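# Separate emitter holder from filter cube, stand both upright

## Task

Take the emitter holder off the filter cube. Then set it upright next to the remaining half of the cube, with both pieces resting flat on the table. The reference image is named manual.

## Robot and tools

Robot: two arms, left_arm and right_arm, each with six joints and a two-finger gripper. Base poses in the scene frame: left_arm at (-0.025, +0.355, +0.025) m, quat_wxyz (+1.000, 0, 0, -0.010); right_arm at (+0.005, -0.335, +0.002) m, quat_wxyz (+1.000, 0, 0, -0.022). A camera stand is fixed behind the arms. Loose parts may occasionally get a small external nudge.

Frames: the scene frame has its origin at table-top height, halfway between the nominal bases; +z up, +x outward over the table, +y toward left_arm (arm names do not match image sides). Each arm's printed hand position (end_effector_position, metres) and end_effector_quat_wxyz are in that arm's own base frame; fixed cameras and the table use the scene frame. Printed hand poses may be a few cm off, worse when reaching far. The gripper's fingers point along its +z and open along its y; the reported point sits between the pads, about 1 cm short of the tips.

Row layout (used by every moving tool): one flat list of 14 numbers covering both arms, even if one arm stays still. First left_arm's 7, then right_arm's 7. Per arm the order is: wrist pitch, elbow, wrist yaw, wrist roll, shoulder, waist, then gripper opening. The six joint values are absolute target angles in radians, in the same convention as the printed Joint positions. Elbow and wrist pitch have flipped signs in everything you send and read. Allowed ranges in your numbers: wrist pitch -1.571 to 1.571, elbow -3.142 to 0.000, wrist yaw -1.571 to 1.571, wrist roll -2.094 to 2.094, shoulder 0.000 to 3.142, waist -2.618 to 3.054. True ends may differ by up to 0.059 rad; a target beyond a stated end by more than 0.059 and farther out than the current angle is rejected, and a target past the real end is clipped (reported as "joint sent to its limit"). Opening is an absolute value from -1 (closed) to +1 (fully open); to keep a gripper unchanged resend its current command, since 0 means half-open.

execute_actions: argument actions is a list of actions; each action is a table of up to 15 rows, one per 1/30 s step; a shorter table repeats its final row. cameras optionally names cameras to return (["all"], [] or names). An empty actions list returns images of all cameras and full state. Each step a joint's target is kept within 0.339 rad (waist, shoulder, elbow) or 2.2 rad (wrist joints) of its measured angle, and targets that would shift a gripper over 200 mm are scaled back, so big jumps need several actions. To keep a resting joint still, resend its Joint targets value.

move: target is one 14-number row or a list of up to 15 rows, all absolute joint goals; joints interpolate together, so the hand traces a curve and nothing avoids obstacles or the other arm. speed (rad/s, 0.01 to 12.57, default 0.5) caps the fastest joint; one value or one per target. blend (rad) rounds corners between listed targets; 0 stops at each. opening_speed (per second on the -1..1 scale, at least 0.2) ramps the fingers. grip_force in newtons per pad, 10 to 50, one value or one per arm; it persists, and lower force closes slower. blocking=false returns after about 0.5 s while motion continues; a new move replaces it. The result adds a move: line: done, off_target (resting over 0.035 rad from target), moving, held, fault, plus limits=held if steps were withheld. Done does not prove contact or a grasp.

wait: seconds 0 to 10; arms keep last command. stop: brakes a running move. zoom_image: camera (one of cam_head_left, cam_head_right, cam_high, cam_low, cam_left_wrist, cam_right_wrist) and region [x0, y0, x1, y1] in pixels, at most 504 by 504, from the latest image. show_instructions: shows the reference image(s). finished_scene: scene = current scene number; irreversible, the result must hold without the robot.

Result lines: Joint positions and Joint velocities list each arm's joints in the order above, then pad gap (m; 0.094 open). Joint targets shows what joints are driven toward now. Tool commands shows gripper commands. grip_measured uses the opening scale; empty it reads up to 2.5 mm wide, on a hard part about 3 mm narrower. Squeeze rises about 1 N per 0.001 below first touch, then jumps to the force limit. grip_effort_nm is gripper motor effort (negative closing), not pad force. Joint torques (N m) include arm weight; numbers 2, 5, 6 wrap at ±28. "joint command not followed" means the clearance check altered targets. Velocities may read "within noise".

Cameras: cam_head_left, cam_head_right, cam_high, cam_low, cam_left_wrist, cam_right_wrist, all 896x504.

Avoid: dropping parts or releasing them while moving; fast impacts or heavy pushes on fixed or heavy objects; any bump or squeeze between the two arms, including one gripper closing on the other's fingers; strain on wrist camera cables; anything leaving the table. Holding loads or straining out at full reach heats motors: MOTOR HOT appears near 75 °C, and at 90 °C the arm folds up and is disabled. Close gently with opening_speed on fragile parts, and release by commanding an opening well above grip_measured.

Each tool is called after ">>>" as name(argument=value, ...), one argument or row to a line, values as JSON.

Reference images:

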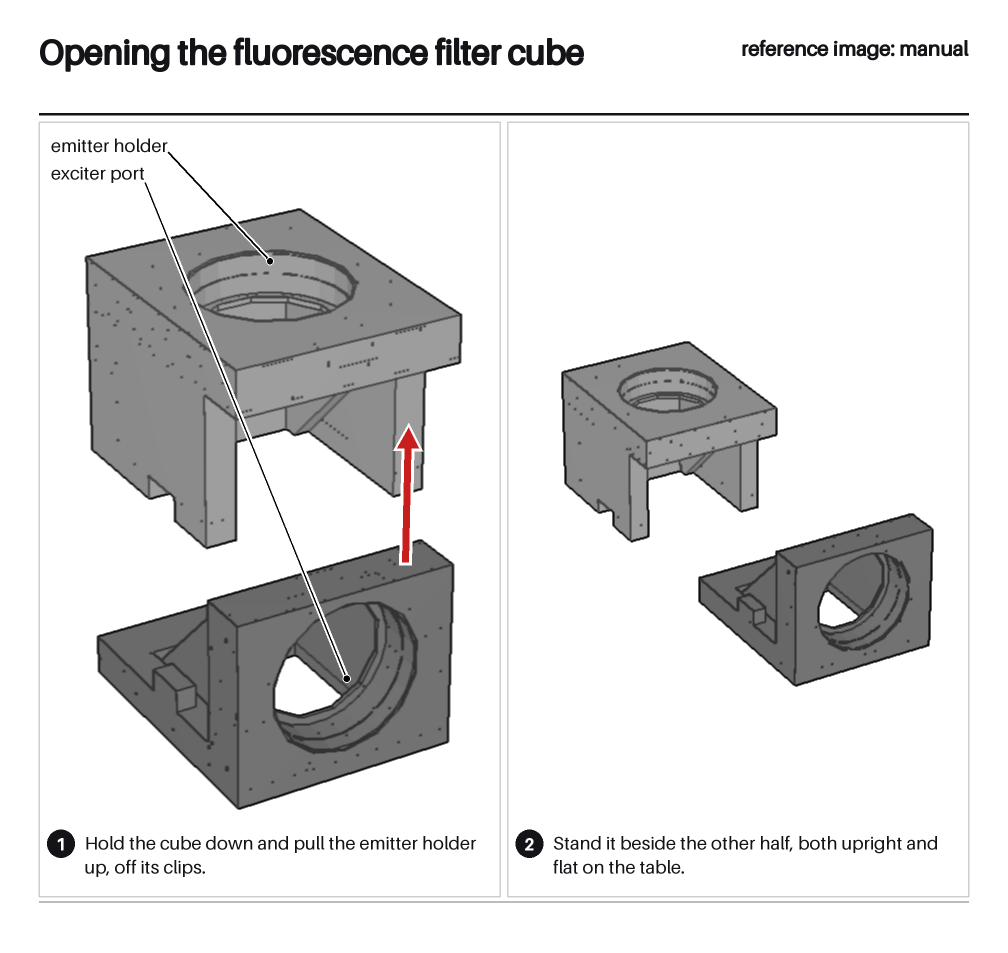

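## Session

>>> execute_actions(
  actions=[],
)

Scene clock: 0.00 s.
left_arm: end_effector_position=(+0.4084, +0.0349, +0.1149) grip_measured=+1.000 grip_effort_nm=n/a end_effector_quat_wxyz=(+0.593, -0.059, +0.802, +0.043) | right_arm: end_effector_position=(+0.4151, -0.0041, +0.1259) grip_measured=+1.000 grip_effort_nm=n/a end_effector_quat_wxyz=(+0.620, +0.004, +0.781, -0.073)
Joint names: [wrist pitch, elbow, wrist yaw, wrist roll, shoulder, waist]
Joint positions: left_arm=[-0.821 -0.413 -0.105 -0.033 1.532 0.037 0.094] | right_arm=[-0.935 -0.41 0.186 -0.069 1.571 0.068 0.094]
Joint velocities: within noise
Joint torques (N m): no reading
Heat: left arm: 24 °C; right arm: 24 °C.
Joint targets: left_arm=[-0.818 -0.419 -0.105 -0.034 1.526 0.037] | right_arm=[-0.935 -0.417 0.188 -0.069 1.563 0.068]
Tool commands: left_gripper/opening=+1.0 right_gripper/opening=+1.0

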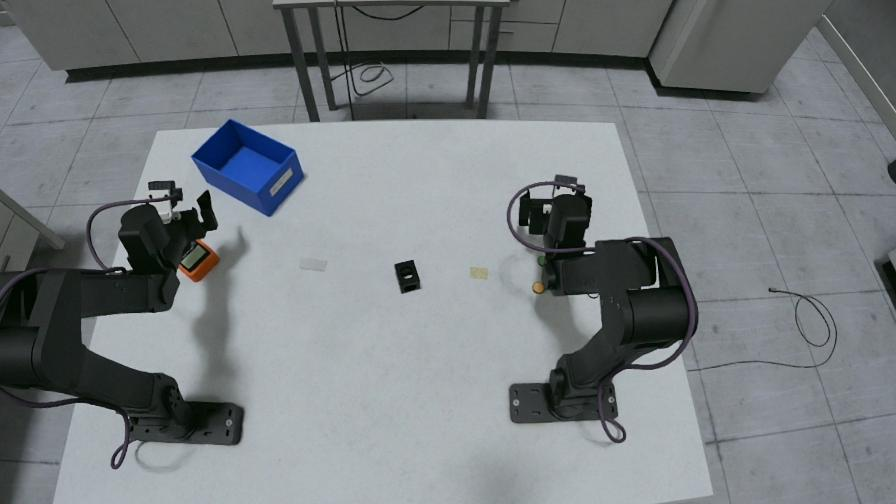

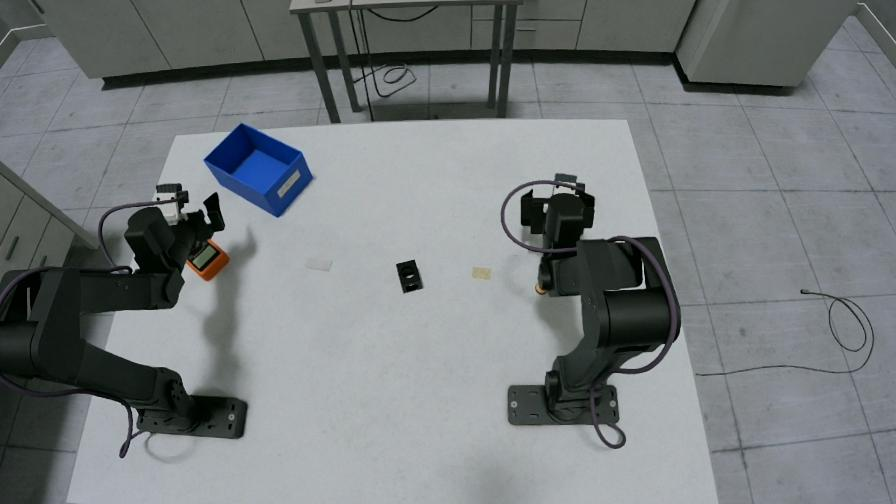

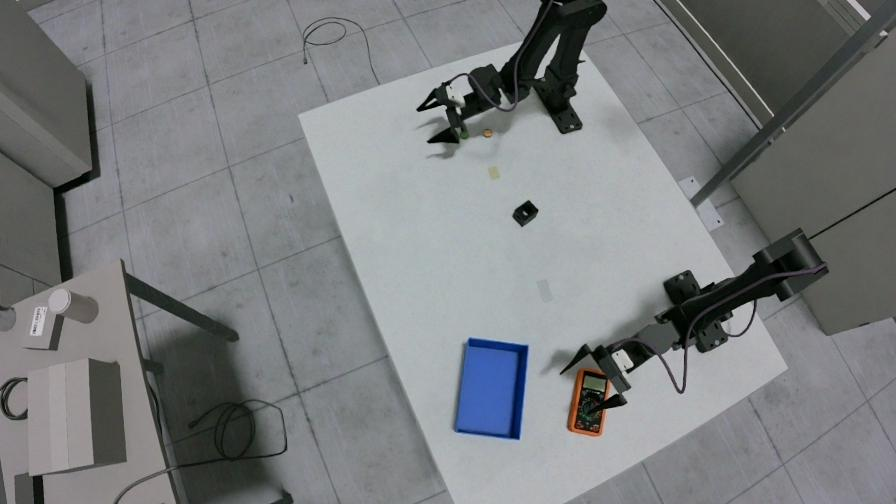

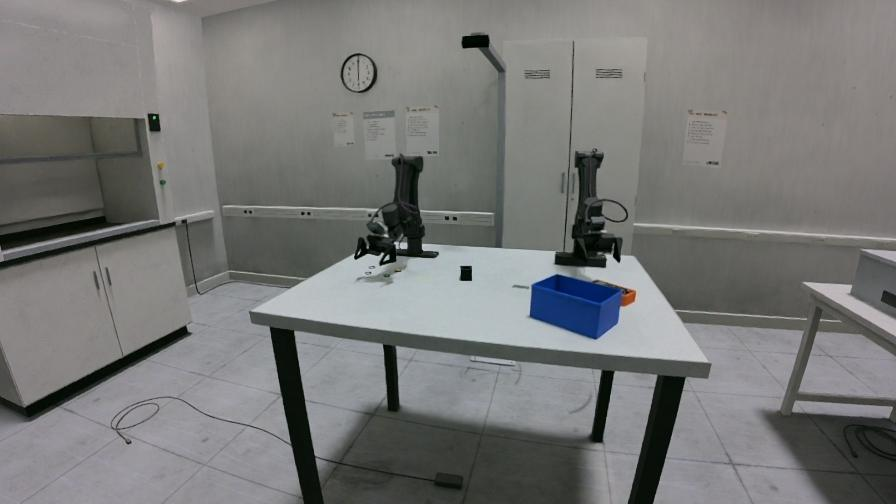

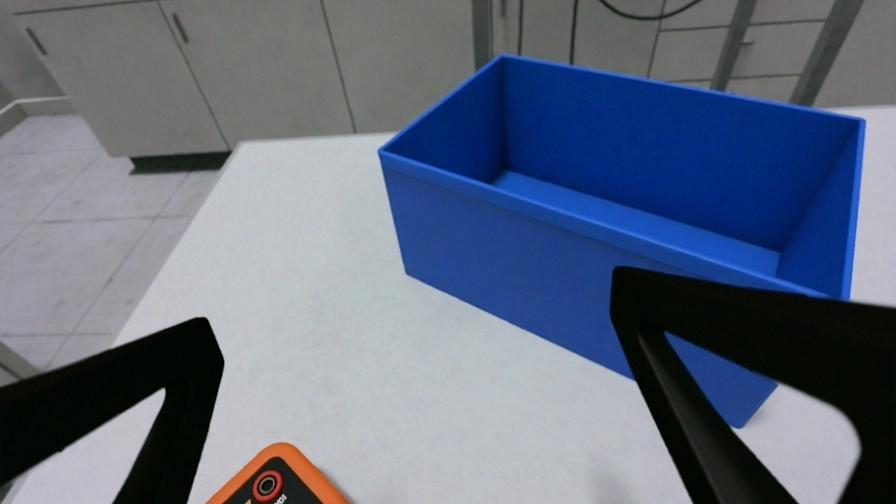

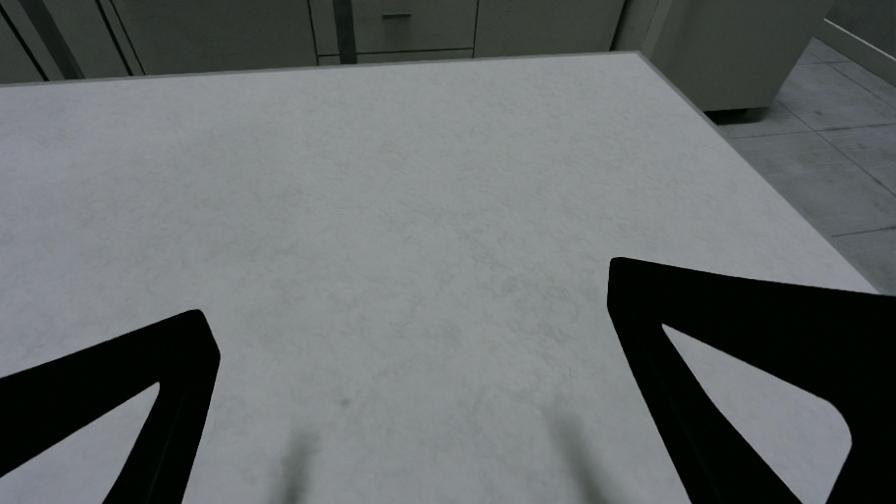

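>>> zoom_image(
  camera="cam_head_left",
  region=[370, 240, 450, 310],
)

>>> zoom_image(
  camera="cam_high",
  region=[490, 180, 560, 240],
)

>>> zoom_image(
  camera="cam_low",
  region=[430, 245, 500, 295],
)

Scaled by 6.300 from the camera's 896x504 image, which has a finer 1280x720 frame.

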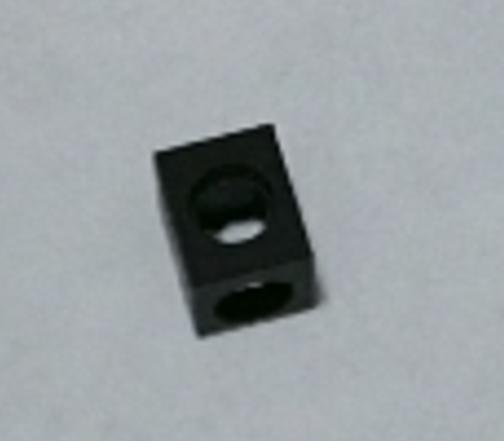

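Scaled by 7.200 from the camera's 896x504 image, which has a finer 1280x720 frame.

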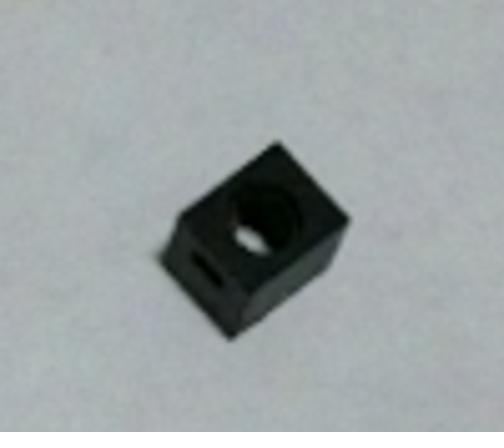

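Scaled by 7.200 from the camera's 896x504 image, which has a finer 1280x720 frame.

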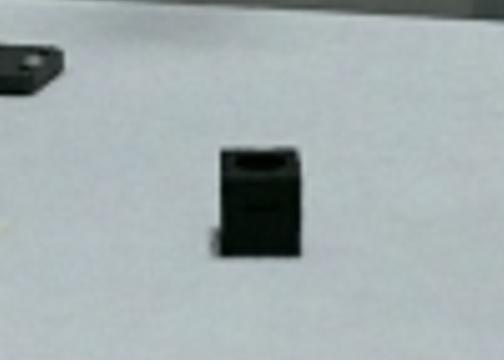

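>>> move(
  target=[
    [0.3,-1.3,-0.05,0,1.5,0.037,1.0,-0.5,-0.55,0.4,0.3,1.45,0.5,0.7],
    [1.008,-1.869,0,0,1.912,-0.893,1.0,0.472,-0.728,0.661,0.892,1.367,1.392,0.5],
  ],
  speed=[0.9,0.9],
  blend=[0.3,0],
  cameras=["cam_left_wrist","cam_right_wrist","cam_head_left"],
)

Scene clock: 9.87 s.
left_arm: end_effector_position=(+0.2971, -0.3726, +0.1989) grip_measured=+1.000 grip_effort_nm=0.05 end_effector_quat_wxyz=(+0.232, +0.418, +0.871, -0.113) | right_arm: end_effector_position=(+0.1569, +0.2664, +0.0738) grip_measured=+0.503 grip_effort_nm=-0.13 end_effector_quat_wxyz=(+0.361, -0.168, +0.916, +0.057)
Joint names: [wrist pitch, elbow, wrist yaw, wrist roll, shoulder, waist]
Joint positions: left_arm=[0.996 -1.841 0.002 -0.004 1.894 -0.899 0.094] | right_arm=[0.451 -0.704 0.631 0.88 1.389 1.386 0.071]
Joint torques (N m): left_arm=[-1.23 -7.76 -0.05 0.03 -7.84 0.49] | right_arm=[-0.79 -8.35 0.69 0.1 -6.49 0.42]
Heat: left arm: 26 °C; right arm: 25 °C.
Joint targets: left_arm=[1.008 -1.869 0.000 0.000 1.912 -0.893] | right_arm=[0.472 -0.728 0.661 0.892 1.367 1.392]
move: done
Images, in order (width x height): cam_head_left 896x504, cam_left_wrist 896x504, cam_right_wrist 896x504.

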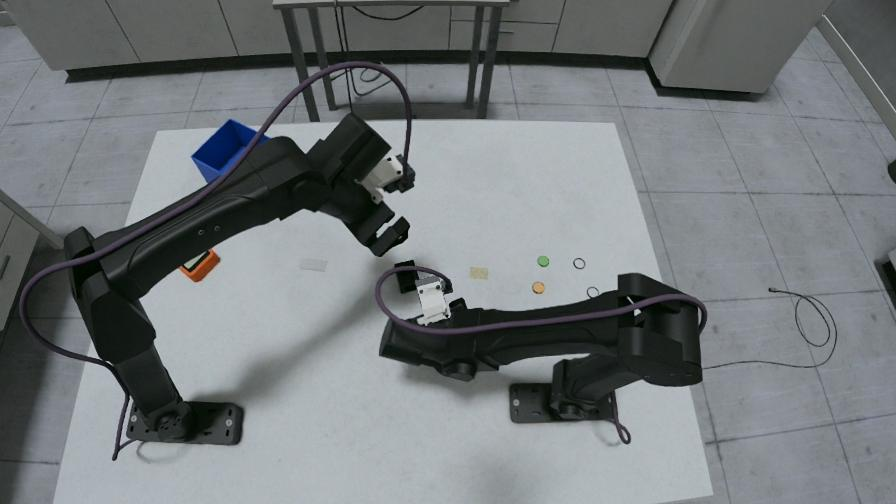

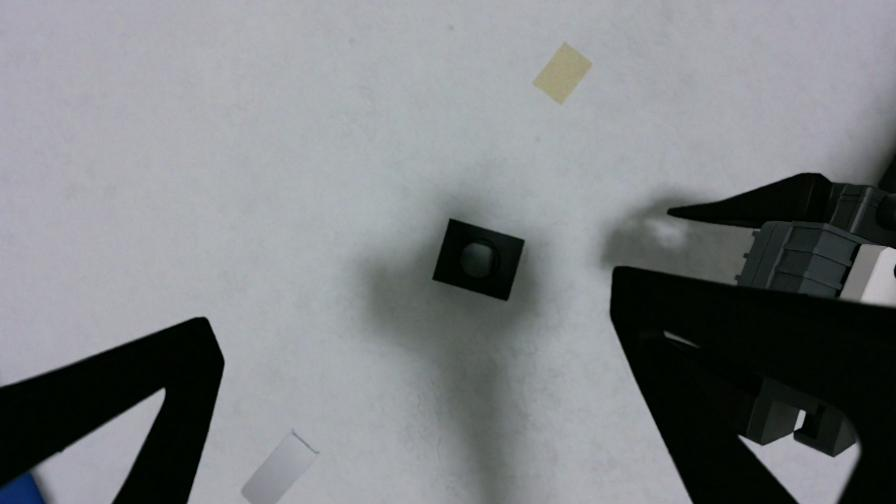

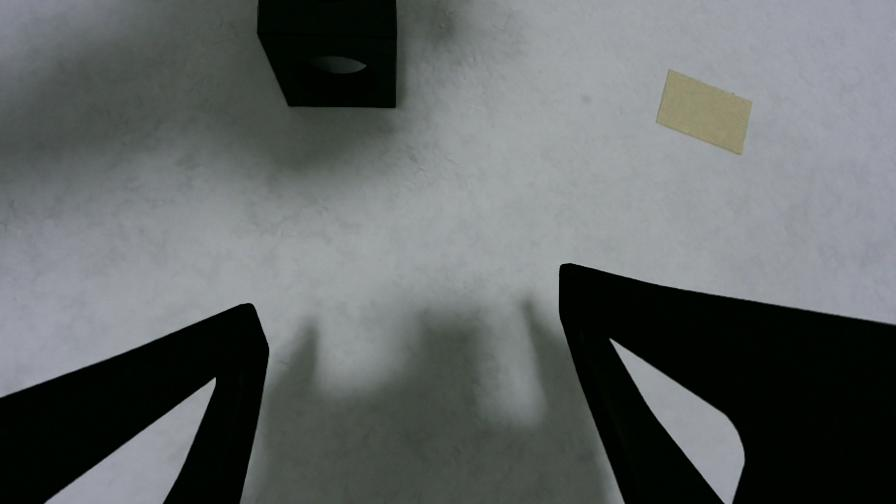

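>>> zoom_image(
  camera="cam_right_wrist",
  region=[230, 0, 430, 125],
)

>>> zoom_image(
  camera="cam_left_wrist",
  region=[410, 200, 550, 320],
)

Scaled by 2.520 from the camera's 896x504 image, which has a finer 1280x720 frame.

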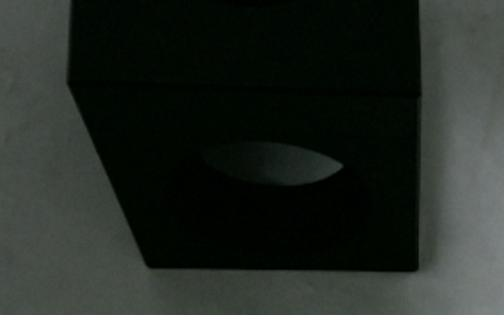

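Scaled by 3.600 from the camera's 896x504 image, which has a finer 1280x720 frame.

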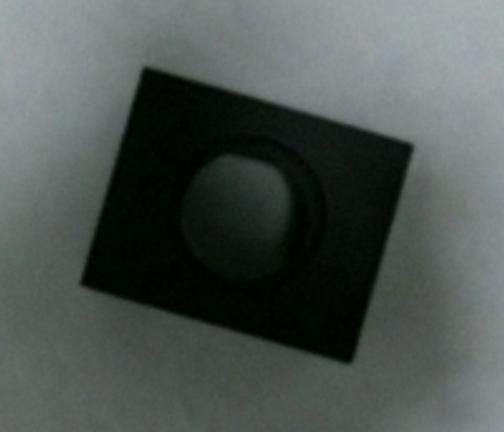

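>>> move(
  target=[1.008,-1.869,0,0,1.912,-0.893,1.0,0.445,-0.88,0.815,1.04,1.595,1.410,0.5],
  speed=0.4,
  cameras=["cam_left_wrist","cam_right_wrist"],
)

>>> zoom_image(
  camera="cam_right_wrist",
  region=[300, 0, 600, 200],
)

>>> zoom_image(
  camera="cam_left_wrist",
  region=[400, 100, 800, 325],
)

Scene clock: 21.23 s.
left_arm: end_effector_position=(+0.2971, -0.3726, +0.1989) grip_measured=+1.000 grip_effort_nm=0.05 end_effector_quat_wxyz=(+0.232, +0.418, +0.871, -0.113) | right_arm: end_effector_position=(+0.1785, +0.2976, +0.0812) grip_measured=+0.503 grip_effort_nm=-0.13 end_effector_quat_wxyz=(+0.414, -0.095, +0.905, +0.041)
Joint names: [wrist pitch, elbow, wrist yaw, wrist roll, shoulder, waist]
Joint positions: left_arm=[0.996 -1.841 0.002 -0.004 1.894 -0.899 0.094] | right_arm=[0.443 -0.856 0.781 1.027 1.585 1.402 0.071]
Joint torques (N m): left_arm=[-1.24 -7.73 -0.06 0.01 -7.83 0.5] | right_arm=[-0.89 -8.18 0.85 0.12 -5.42 0.68]
Heat: left arm: 25 °C; right arm: 25 °C.
Joint targets: left_arm=[1.008 -1.869 0.000 0.000 1.912 -0.893] | right_arm=[0.445 -0.880 0.815 1.040 1.595 1.410]
move: done
Images, in order (width x height): cam_left_wrist 896x504, cam_right_wrist 896x504.

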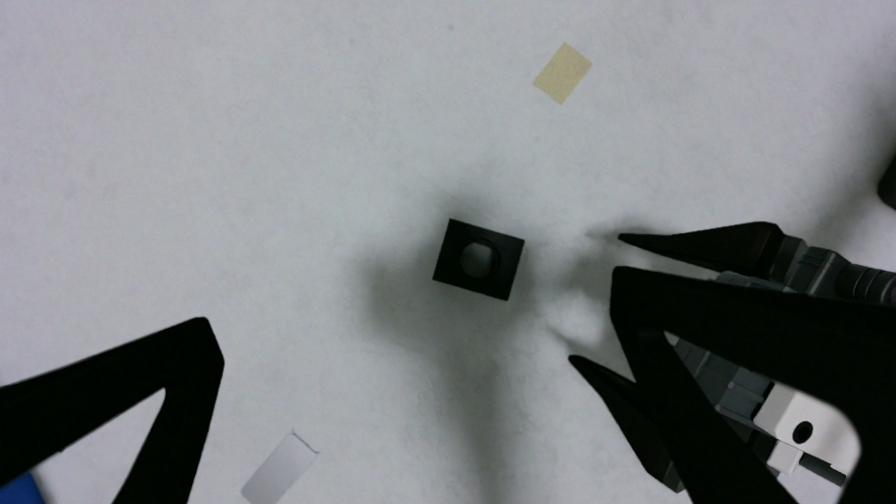

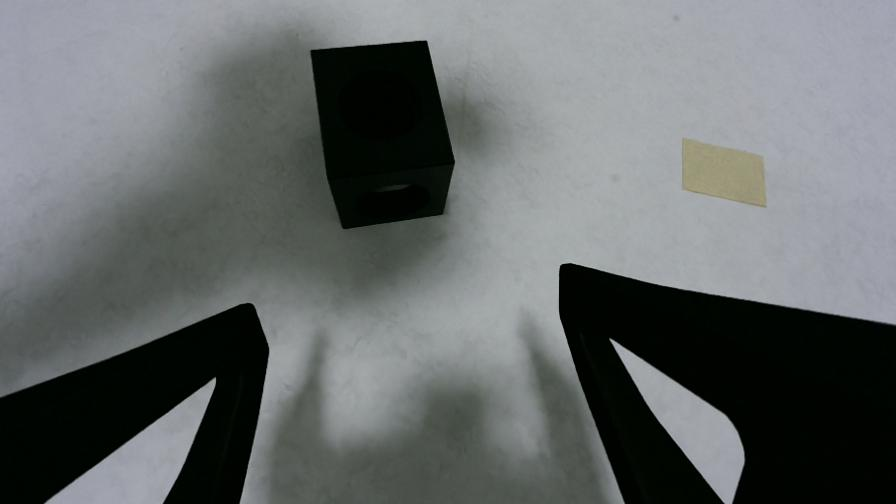

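Scaled by 1.680 from the camera's 896x504 image, which has a finer 1280x720 frame.

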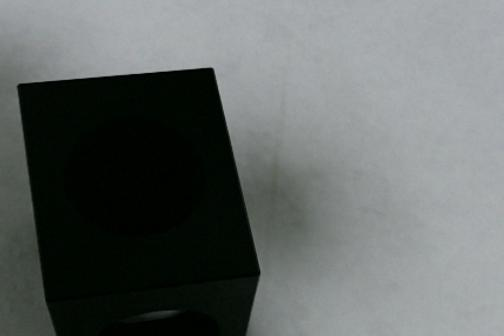

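Scaled by 1.260 from the camera's 896x504 image, which has a finer 1280x720 frame.

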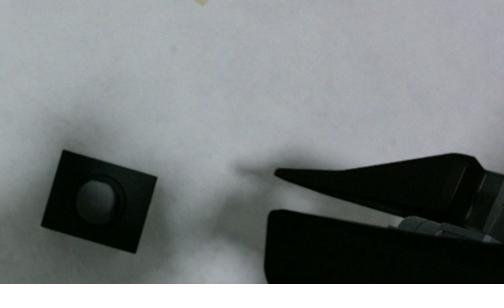

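>>> move(
  target=[1.008,-1.869,0,0,1.912,-0.893,1.0,-0.335,-0.47,0.86,0.80,1.603,1.376,0.5],
  speed=0.4,
  cameras=["cam_left_wrist","cam_right_wrist"],
)

>>> zoom_image(
  camera="cam_right_wrist",
  region=[280, 0, 580, 188],
)

>>> zoom_image(
  camera="cam_left_wrist",
  region=[420, 180, 660, 330],
)

Scene clock: 31.13 s.
left_arm: end_effector_position=(+0.2971, -0.3726, +0.1989) grip_measured=+1.000 grip_effort_nm=0.05 end_effector_quat_wxyz=(+0.232, +0.418, +0.871, -0.113) | right_arm: end_effector_position=(+0.1898, +0.2931, +0.0533) grip_measured=+0.503 grip_effort_nm=-0.13 end_effector_quat_wxyz=(+0.491, -0.094, +0.854, +0.140)
Joint names: [wrist pitch, elbow, wrist yaw, wrist roll, shoulder, waist]
Joint positions: left_arm=[0.996 -1.841 0.002 -0.004 1.894 -0.899 0.094] | right_arm=[-0.326 -0.479 0.83 0.804 1.592 1.384 0.071]
Joint torques (N m): left_arm=[-1.23 -7.73 -0.04 0.01 -7.84 0.57] | right_arm=[-1.44 -3.99 0.69 -0.07 -4.44 -0.81]
Heat: left arm: 25 °C; right arm: 25 °C.
Joint targets: left_arm=[1.008 -1.869 0.000 0.000 1.912 -0.893] | right_arm=[-0.335 -0.470 0.860 0.800 1.603 1.376]
move: done
Images, in order (width x height): cam_left_wrist 896x504, cam_right_wrist 896x504.

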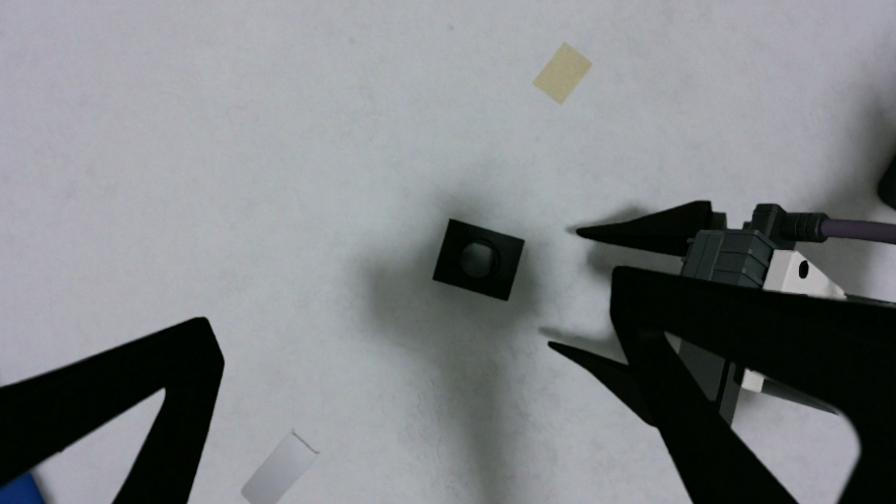

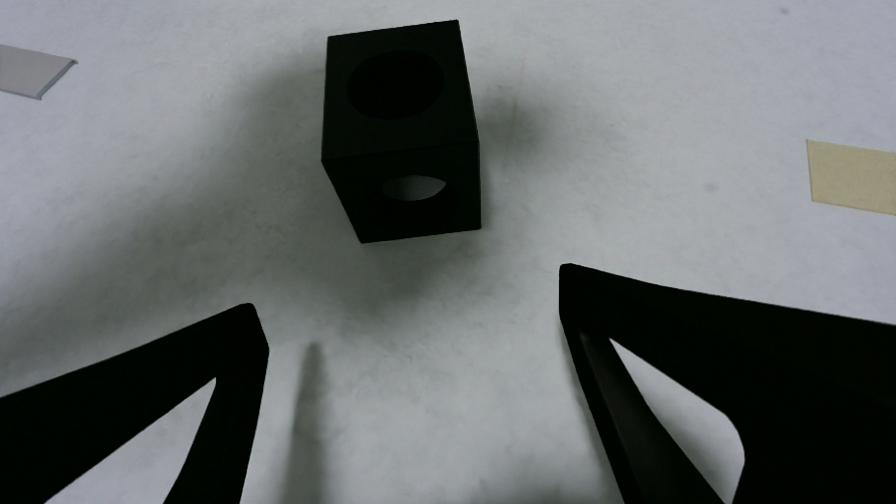

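Scaled by 1.680 from the camera's 896x504 image, which has a finer 1280x720 frame.

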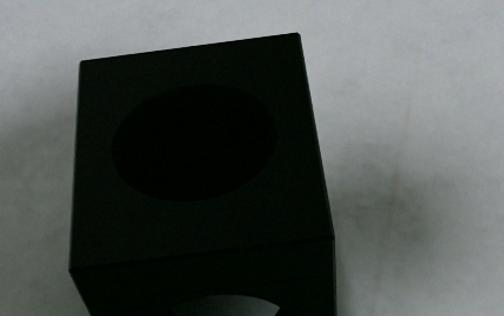

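Scaled by 2.100 from the camera's 896x504 image, which has a finer 1280x720 frame.

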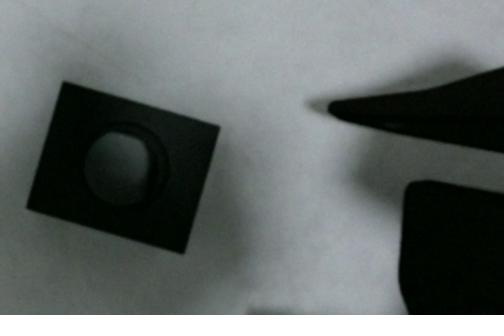

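>>> move(
  target=[1.008,-1.869,0,0,1.912,-0.893,1.0,-0.574,-0.515,0.762,0.633,1.762,1.228,0.5],
  speed=0.2,
  cameras=["cam_left_wrist","cam_right_wrist"],
)

>>> zoom_image(
  camera="cam_right_wrist",
  region=[240, 100, 600, 325],
)

>>> zoom_image(
  camera="cam_left_wrist",
  region=[420, 180, 660, 330],
)

Scene clock: 34.90 s.
left_arm: end_effector_position=(+0.2971, -0.3726, +0.1989) grip_measured=+1.000 grip_effort_nm=0.05 end_effector_quat_wxyz=(+0.232, +0.418, +0.871, -0.113) | right_arm: end_effector_position=(+0.2326, +0.2965, +0.0360) grip_measured=+0.503 grip_effort_nm=-0.13 end_effector_quat_wxyz=(+0.502, -0.098, +0.850, +0.123)
Joint names: [wrist pitch, elbow, wrist yaw, wrist roll, shoulder, waist]
Joint positions: left_arm=[0.996 -1.841 0.002 -0.004 1.894 -0.899 0.094] | right_arm=[-0.563 -0.497 0.751 0.637 1.749 1.235 0.071]
Joint torques (N m): left_arm=[-1.24 -7.75 -0.04 0.02 -7.82 0.51] | right_arm=[-1.59 -6.02 0.43 -0.05 -5.26 -0.69]
Heat: left arm: 25 °C; right arm: 25 °C.
Joint targets: left_arm=[1.008 -1.869 0.000 0.000 1.912 -0.893] | right_arm=[-0.574 -0.515 0.762 0.633 1.762 1.228]
move: done
Images, in order (width x height): cam_left_wrist 896x504, cam_right_wrist 896x504.

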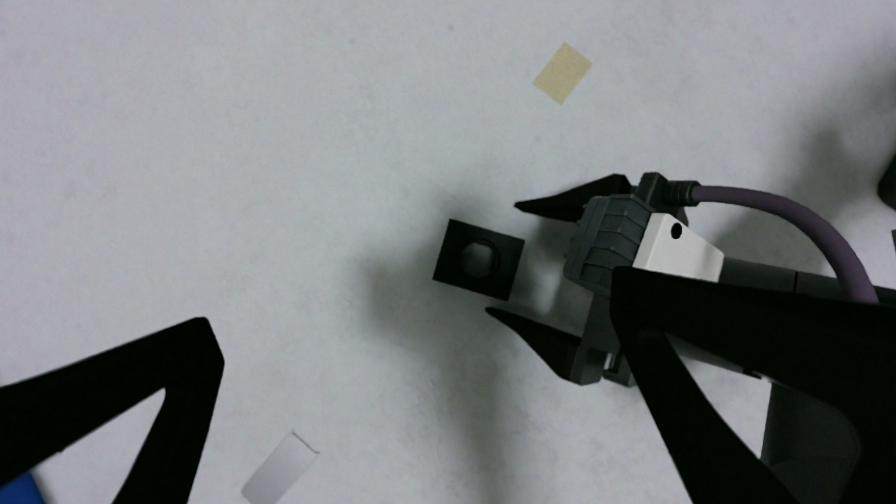

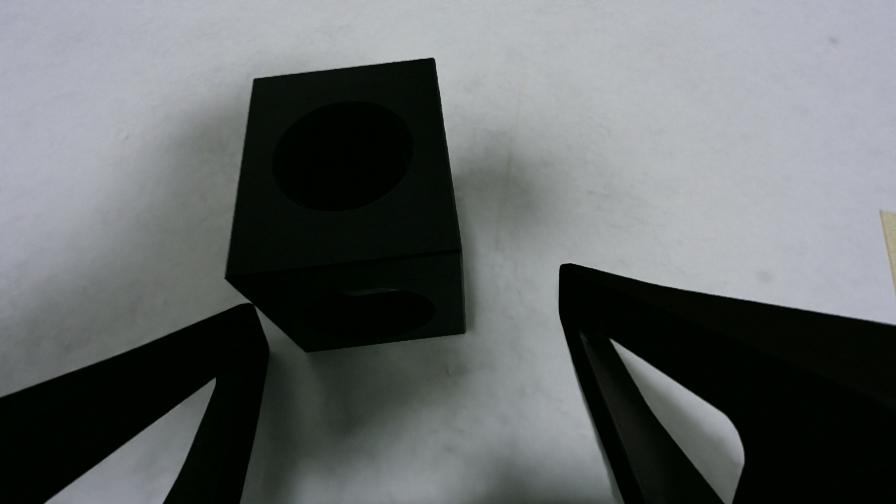

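Scaled by 1.400 from the camera's 896x504 image, which has a finer 1280x720 frame.

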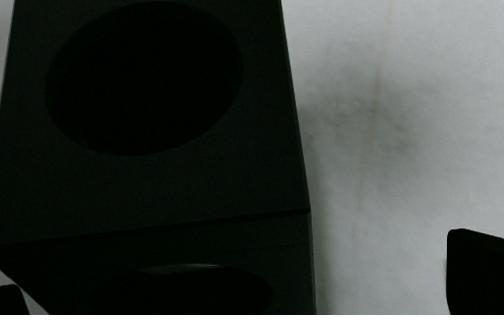

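Scaled by 2.100 from the camera's 896x504 image, which has a finer 1280x720 frame.

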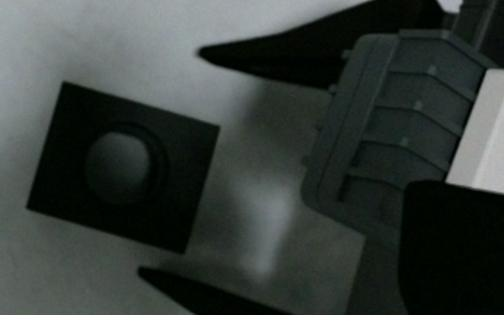

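>>> move(
  target=[1.008,-1.869,0,0,1.912,-0.893,1.0,-0.50,-0.543,0.785,0.664,1.755,1.270,0.3],
  speed=0.1,
  cameras=["cam_left_wrist","cam_right_wrist"],
)

>>> zoom_image(
  camera="cam_left_wrist",
  region=[420, 180, 660, 330],
)

Scene clock: 37.47 s.
left_arm: end_effector_position=(+0.2971, -0.3726, +0.1989) grip_measured=+1.000 grip_effort_nm=0.05 end_effector_quat_wxyz=(+0.232, +0.418, +0.871, -0.113) | right_arm: end_effector_position=(+0.2261, +0.3040, +0.0366) grip_measured=+0.303 grip_effort_nm=-0.13 end_effector_quat_wxyz=(+0.498, -0.106, +0.852, +0.122)
Joint names: [wrist pitch, elbow, wrist yaw, wrist roll, shoulder, waist]
Joint positions: left_arm=[0.996 -1.841 0.002 -0.004 1.894 -0.899 0.094] | right_arm=[-0.512 -0.524 0.759 0.653 1.749 1.262 0.061]
Joint torques (N m): left_arm=[-1.23 -7.79 -0.04 0.04 -7.77 0.5] | right_arm=[-1.34 -6.27 0.58 0.05 -5.91 0.59]
Heat: left arm: 25 °C; right arm: 25 °C.
Joint targets: left_arm=[1.008 -1.869 0.000 0.000 1.912 -0.893] | right_arm=[-0.500 -0.543 0.785 0.664 1.755 1.270]
move: done
Images, in order (width x height): cam_left_wrist 896x504, cam_right_wrist 896x504.

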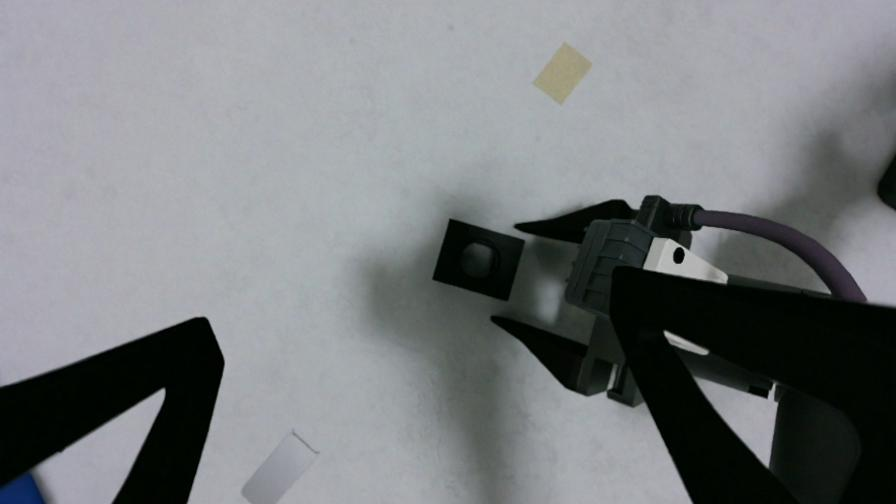

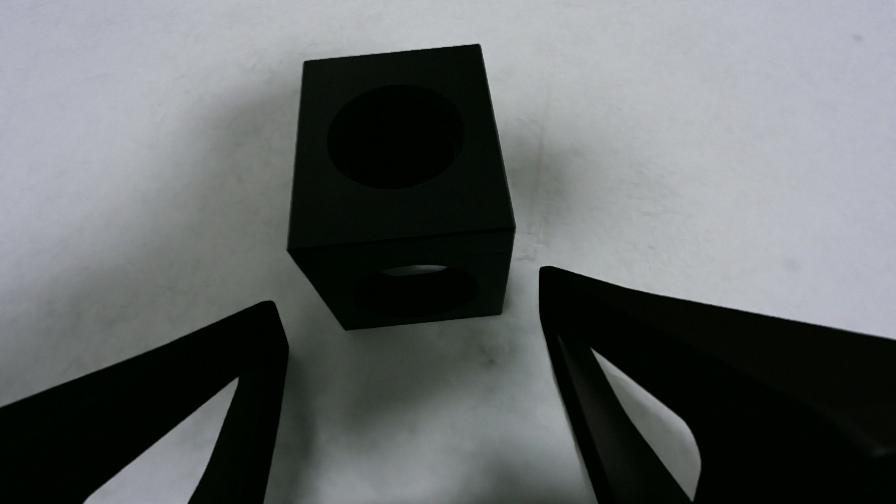

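Scaled by 2.100 from the camera's 896x504 image, which has a finer 1280x720 frame.

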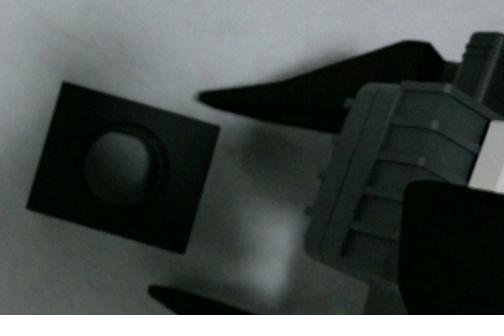

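>>> move(
  target=[
    [1.008,-1.869,0,0,1.912,-0.893,1.0,-0.50,-0.543,0.806,0.664,1.755,1.270,0.3],
    [1.008,-1.869,0,0,1.912,-0.893,1.0,-0.50,-0.543,0.806,0.664,1.755,1.270,-0.27],
  ],
  speed=0.1,
  opening_speed=0.5,
  cameras=["cam_left_wrist","cam_right_wrist"],
)

>>> zoom_image(
  camera="cam_left_wrist",
  region=[420, 180, 660, 330],
)

Scene clock: 48.43 s.
left_arm: end_effector_position=(+0.2971, -0.3726, +0.1989) grip_measured=+1.000 grip_effort_nm=0.05 end_effector_quat_wxyz=(+0.232, +0.418, +0.871, -0.113) | right_arm: end_effector_position=(+0.2281, +0.3011, +0.0382) grip_measured=-0.189 grip_effort_nm=-1.00 end_effector_quat_wxyz=(+0.504, -0.101, +0.850, +0.116)
Joint names: [wrist pitch, elbow, wrist yaw, wrist roll, shoulder, waist]
Joint positions: left_arm=[0.996 -1.841 0.002 -0.004 1.894 -0.899 0.094] | right_arm=[-0.511 -0.524 0.78 0.655 1.749 1.262 0.038]
Joint torques (N m): left_arm=[-1.22 -7.75 -0.04 0.03 -7.83 0.51] | right_arm=[-1.35 -6.23 0.6 0.08 -5.89 0.62]
Heat: left arm: 25 °C; right arm: 25 °C.
Joint targets: left_arm=[1.008 -1.869 0.000 0.000 1.912 -0.893] | right_arm=[-0.500 -0.543 0.806 0.664 1.755 1.270]
move: done
Images, in order (width x height): cam_left_wrist 896x504, cam_right_wrist 896x504.

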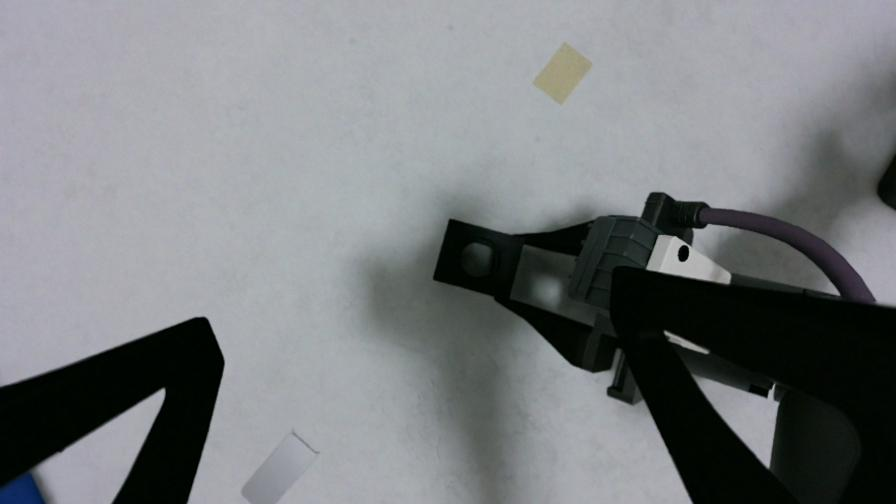

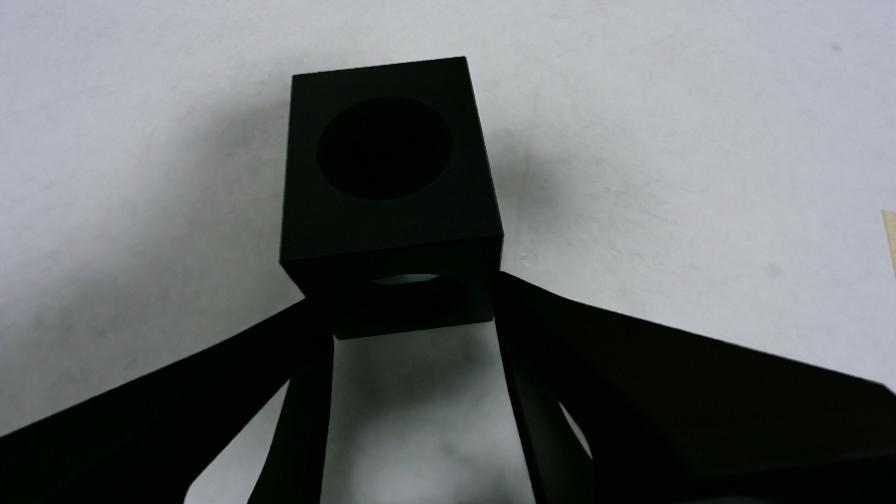

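Scaled by 2.100 from the camera's 896x504 image, which has a finer 1280x720 frame.

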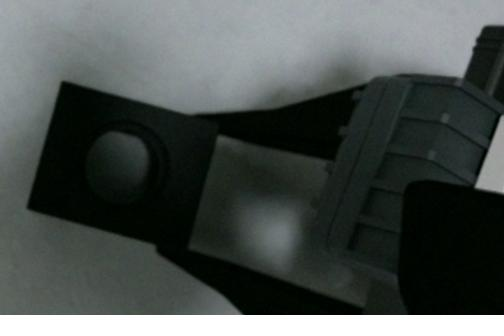

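>>> move(
  target=[
    [1.0,-1.80,0,0,1.84,-0.88,0.5,-0.43,-0.56,0.808,0.675,1.705,1.270,-0.27],
    [0.975,-1.68,0,0,1.74,-0.86,0.5,-0.342,-0.73,0.832,0.705,1.825,1.305,-0.27],
    [0.955,-1.55,0,0,1.64,-0.838,0.5,-0.268,-0.903,0.850,0.735,1.947,1.333,-0.27],
  ],
  speed=[0.15,0.3,0.3],
  blend=[0.0,0.04,0],
  cameras=["cam_left_wrist","cam_right_wrist","cam_low"],
)

>>> zoom_image(
  camera="cam_low",
  region=[440, 235, 520, 295],
)

Scene clock: 54.50 s.
left_arm: end_effector_position=(+0.2757, -0.3096, +0.1917) grip_measured=+0.502 grip_effort_nm=-0.03 end_effector_quat_wxyz=(+0.219, +0.396, +0.886, -0.100) | right_arm: end_effector_position=(+0.2280, +0.3798, +0.0419) grip_measured=-0.190 grip_effort_nm=-1.02 end_effector_quat_wxyz=(+0.491, -0.110, +0.857, +0.110)
Joint names: [wrist pitch, elbow, wrist yaw, wrist roll, shoulder, waist]
Joint positions: left_arm=[0.972 -1.562 0.002 -0.004 1.675 -0.845 0.071] | right_arm=[-0.267 -0.878 0.806 0.724 1.937 1.326 0.038]
Joint torques (N m): left_arm=[-1.46 -4.63 -0.05 0.02 -9.77 0.62] | right_arm=[-1.4 -7.53 0.85 0.1 -7.94 0.5]
Heat: left arm: 26 °C; right arm: 25 °C.
Joint targets: left_arm=[0.955 -1.550 0.000 0.000 1.640 -0.838] | right_arm=[-0.268 -0.903 0.850 0.735 1.947 1.333]
move: off_target (right_arm); right_arm: the wrist yaw is farthest, 0.044 rad from its target
Images, in order (width x height): cam_low 896x504, cam_left_wrist 896x504, cam_right_wrist 896x504.

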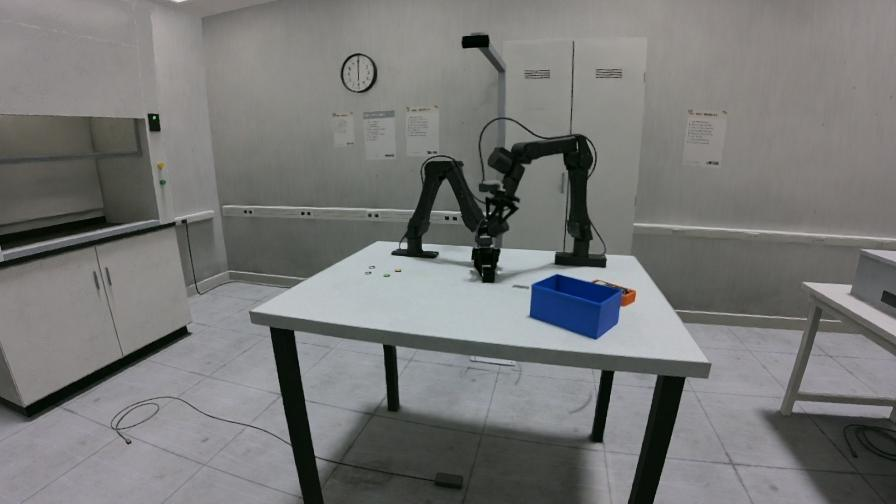

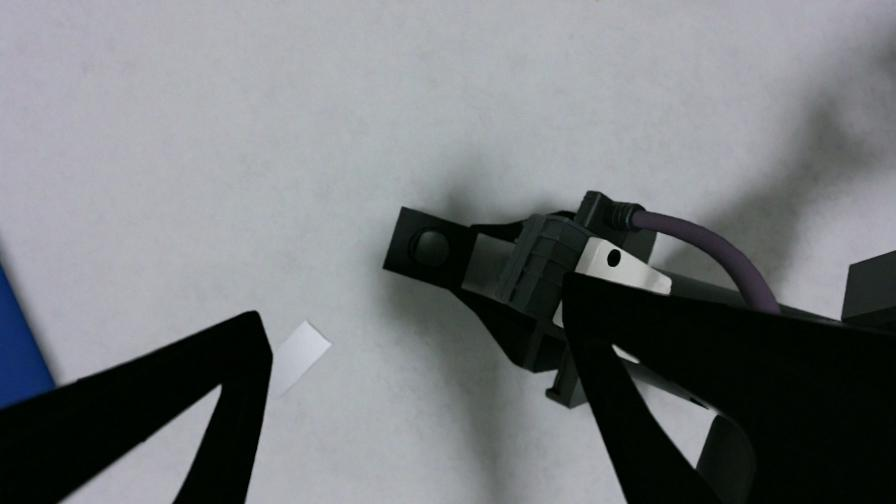

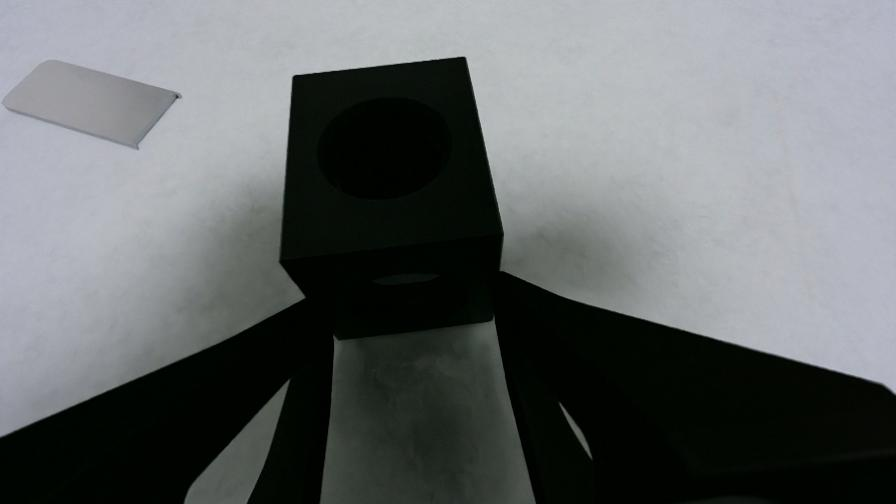

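Scaled by 6.300 from the camera's 896x504 image, which has a finer 1280x720 frame.

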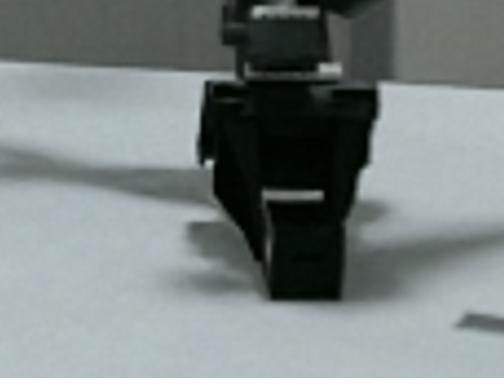

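>>> move(
  target=[0.955,-1.55,0,0,1.64,-0.838,0.5,-0.36,-0.822,0.866,0.735,1.947,1.333,-0.27],
  speed=0.06,
  cameras=["cam_left_wrist","cam_low"],
)

>>> zoom_image(
  camera="cam_low",
  region=[440, 235, 520, 295],
)

Scene clock: 58.03 s.
left_arm: end_effector_position=(+0.2758, -0.3096, +0.1917) grip_measured=+0.502 grip_effort_nm=-0.03 end_effector_quat_wxyz=(+0.219, +0.396, +0.886, -0.100) | right_arm: end_effector_position=(+0.2288, +0.3724, +0.0397) grip_measured=-0.190 grip_effort_nm=-1.02 end_effector_quat_wxyz=(+0.502, -0.099, +0.851, +0.116)
Joint names: [wrist pitch, elbow, wrist yaw, wrist roll, shoulder, waist]
Joint positions: left_arm=[0.972 -1.562 0.002 -0.004 1.675 -0.845 0.071] | right_arm=[-0.342 -0.83 0.826 0.725 1.937 1.326 0.038]
Joint torques (N m): left_arm=[-1.49 -4.68 -0.05 0.03 -9.77 0.58] | right_arm=[-1.58 -4.04 0.8 0.09 -7.73 0.55]
Heat: left arm: 26 °C; right arm: 25 °C.
Joint targets: left_arm=[0.955 -1.550 0.000 0.000 1.640 -0.838] | right_arm=[-0.360 -0.822 0.866 0.735 1.947 1.333]
move: off_target (right_arm); right_arm: the wrist yaw is farthest, 0.040 rad from its target
Images, in order (width x height): cam_low 896x504, cam_left_wrist 896x504.

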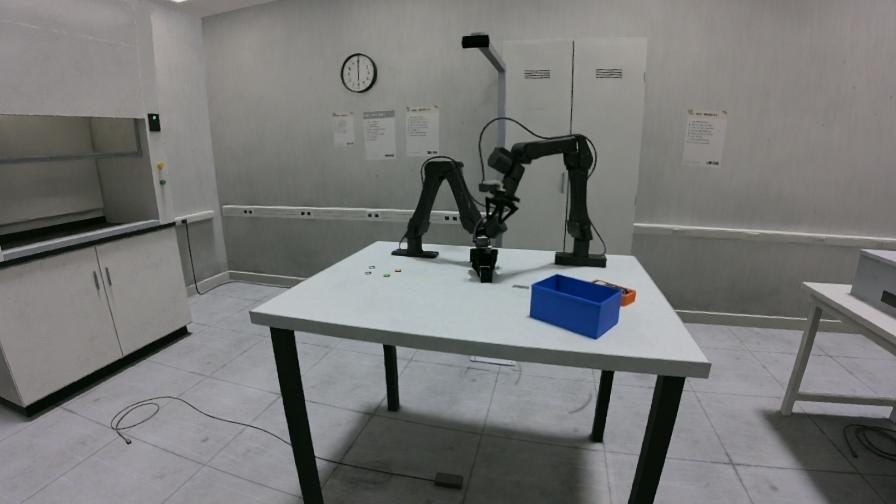

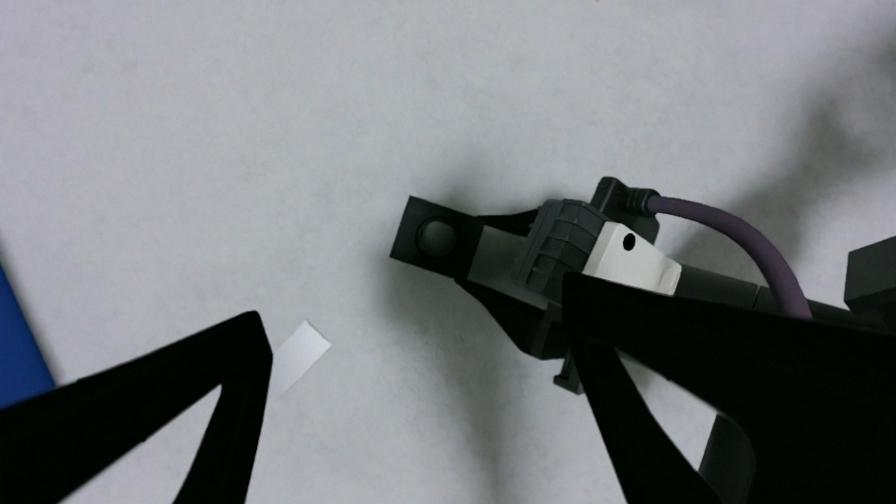

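Scaled by 6.300 from the camera's 896x504 image, which has a finer 1280x720 frame.

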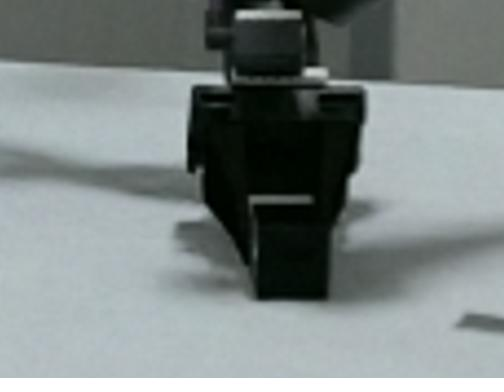

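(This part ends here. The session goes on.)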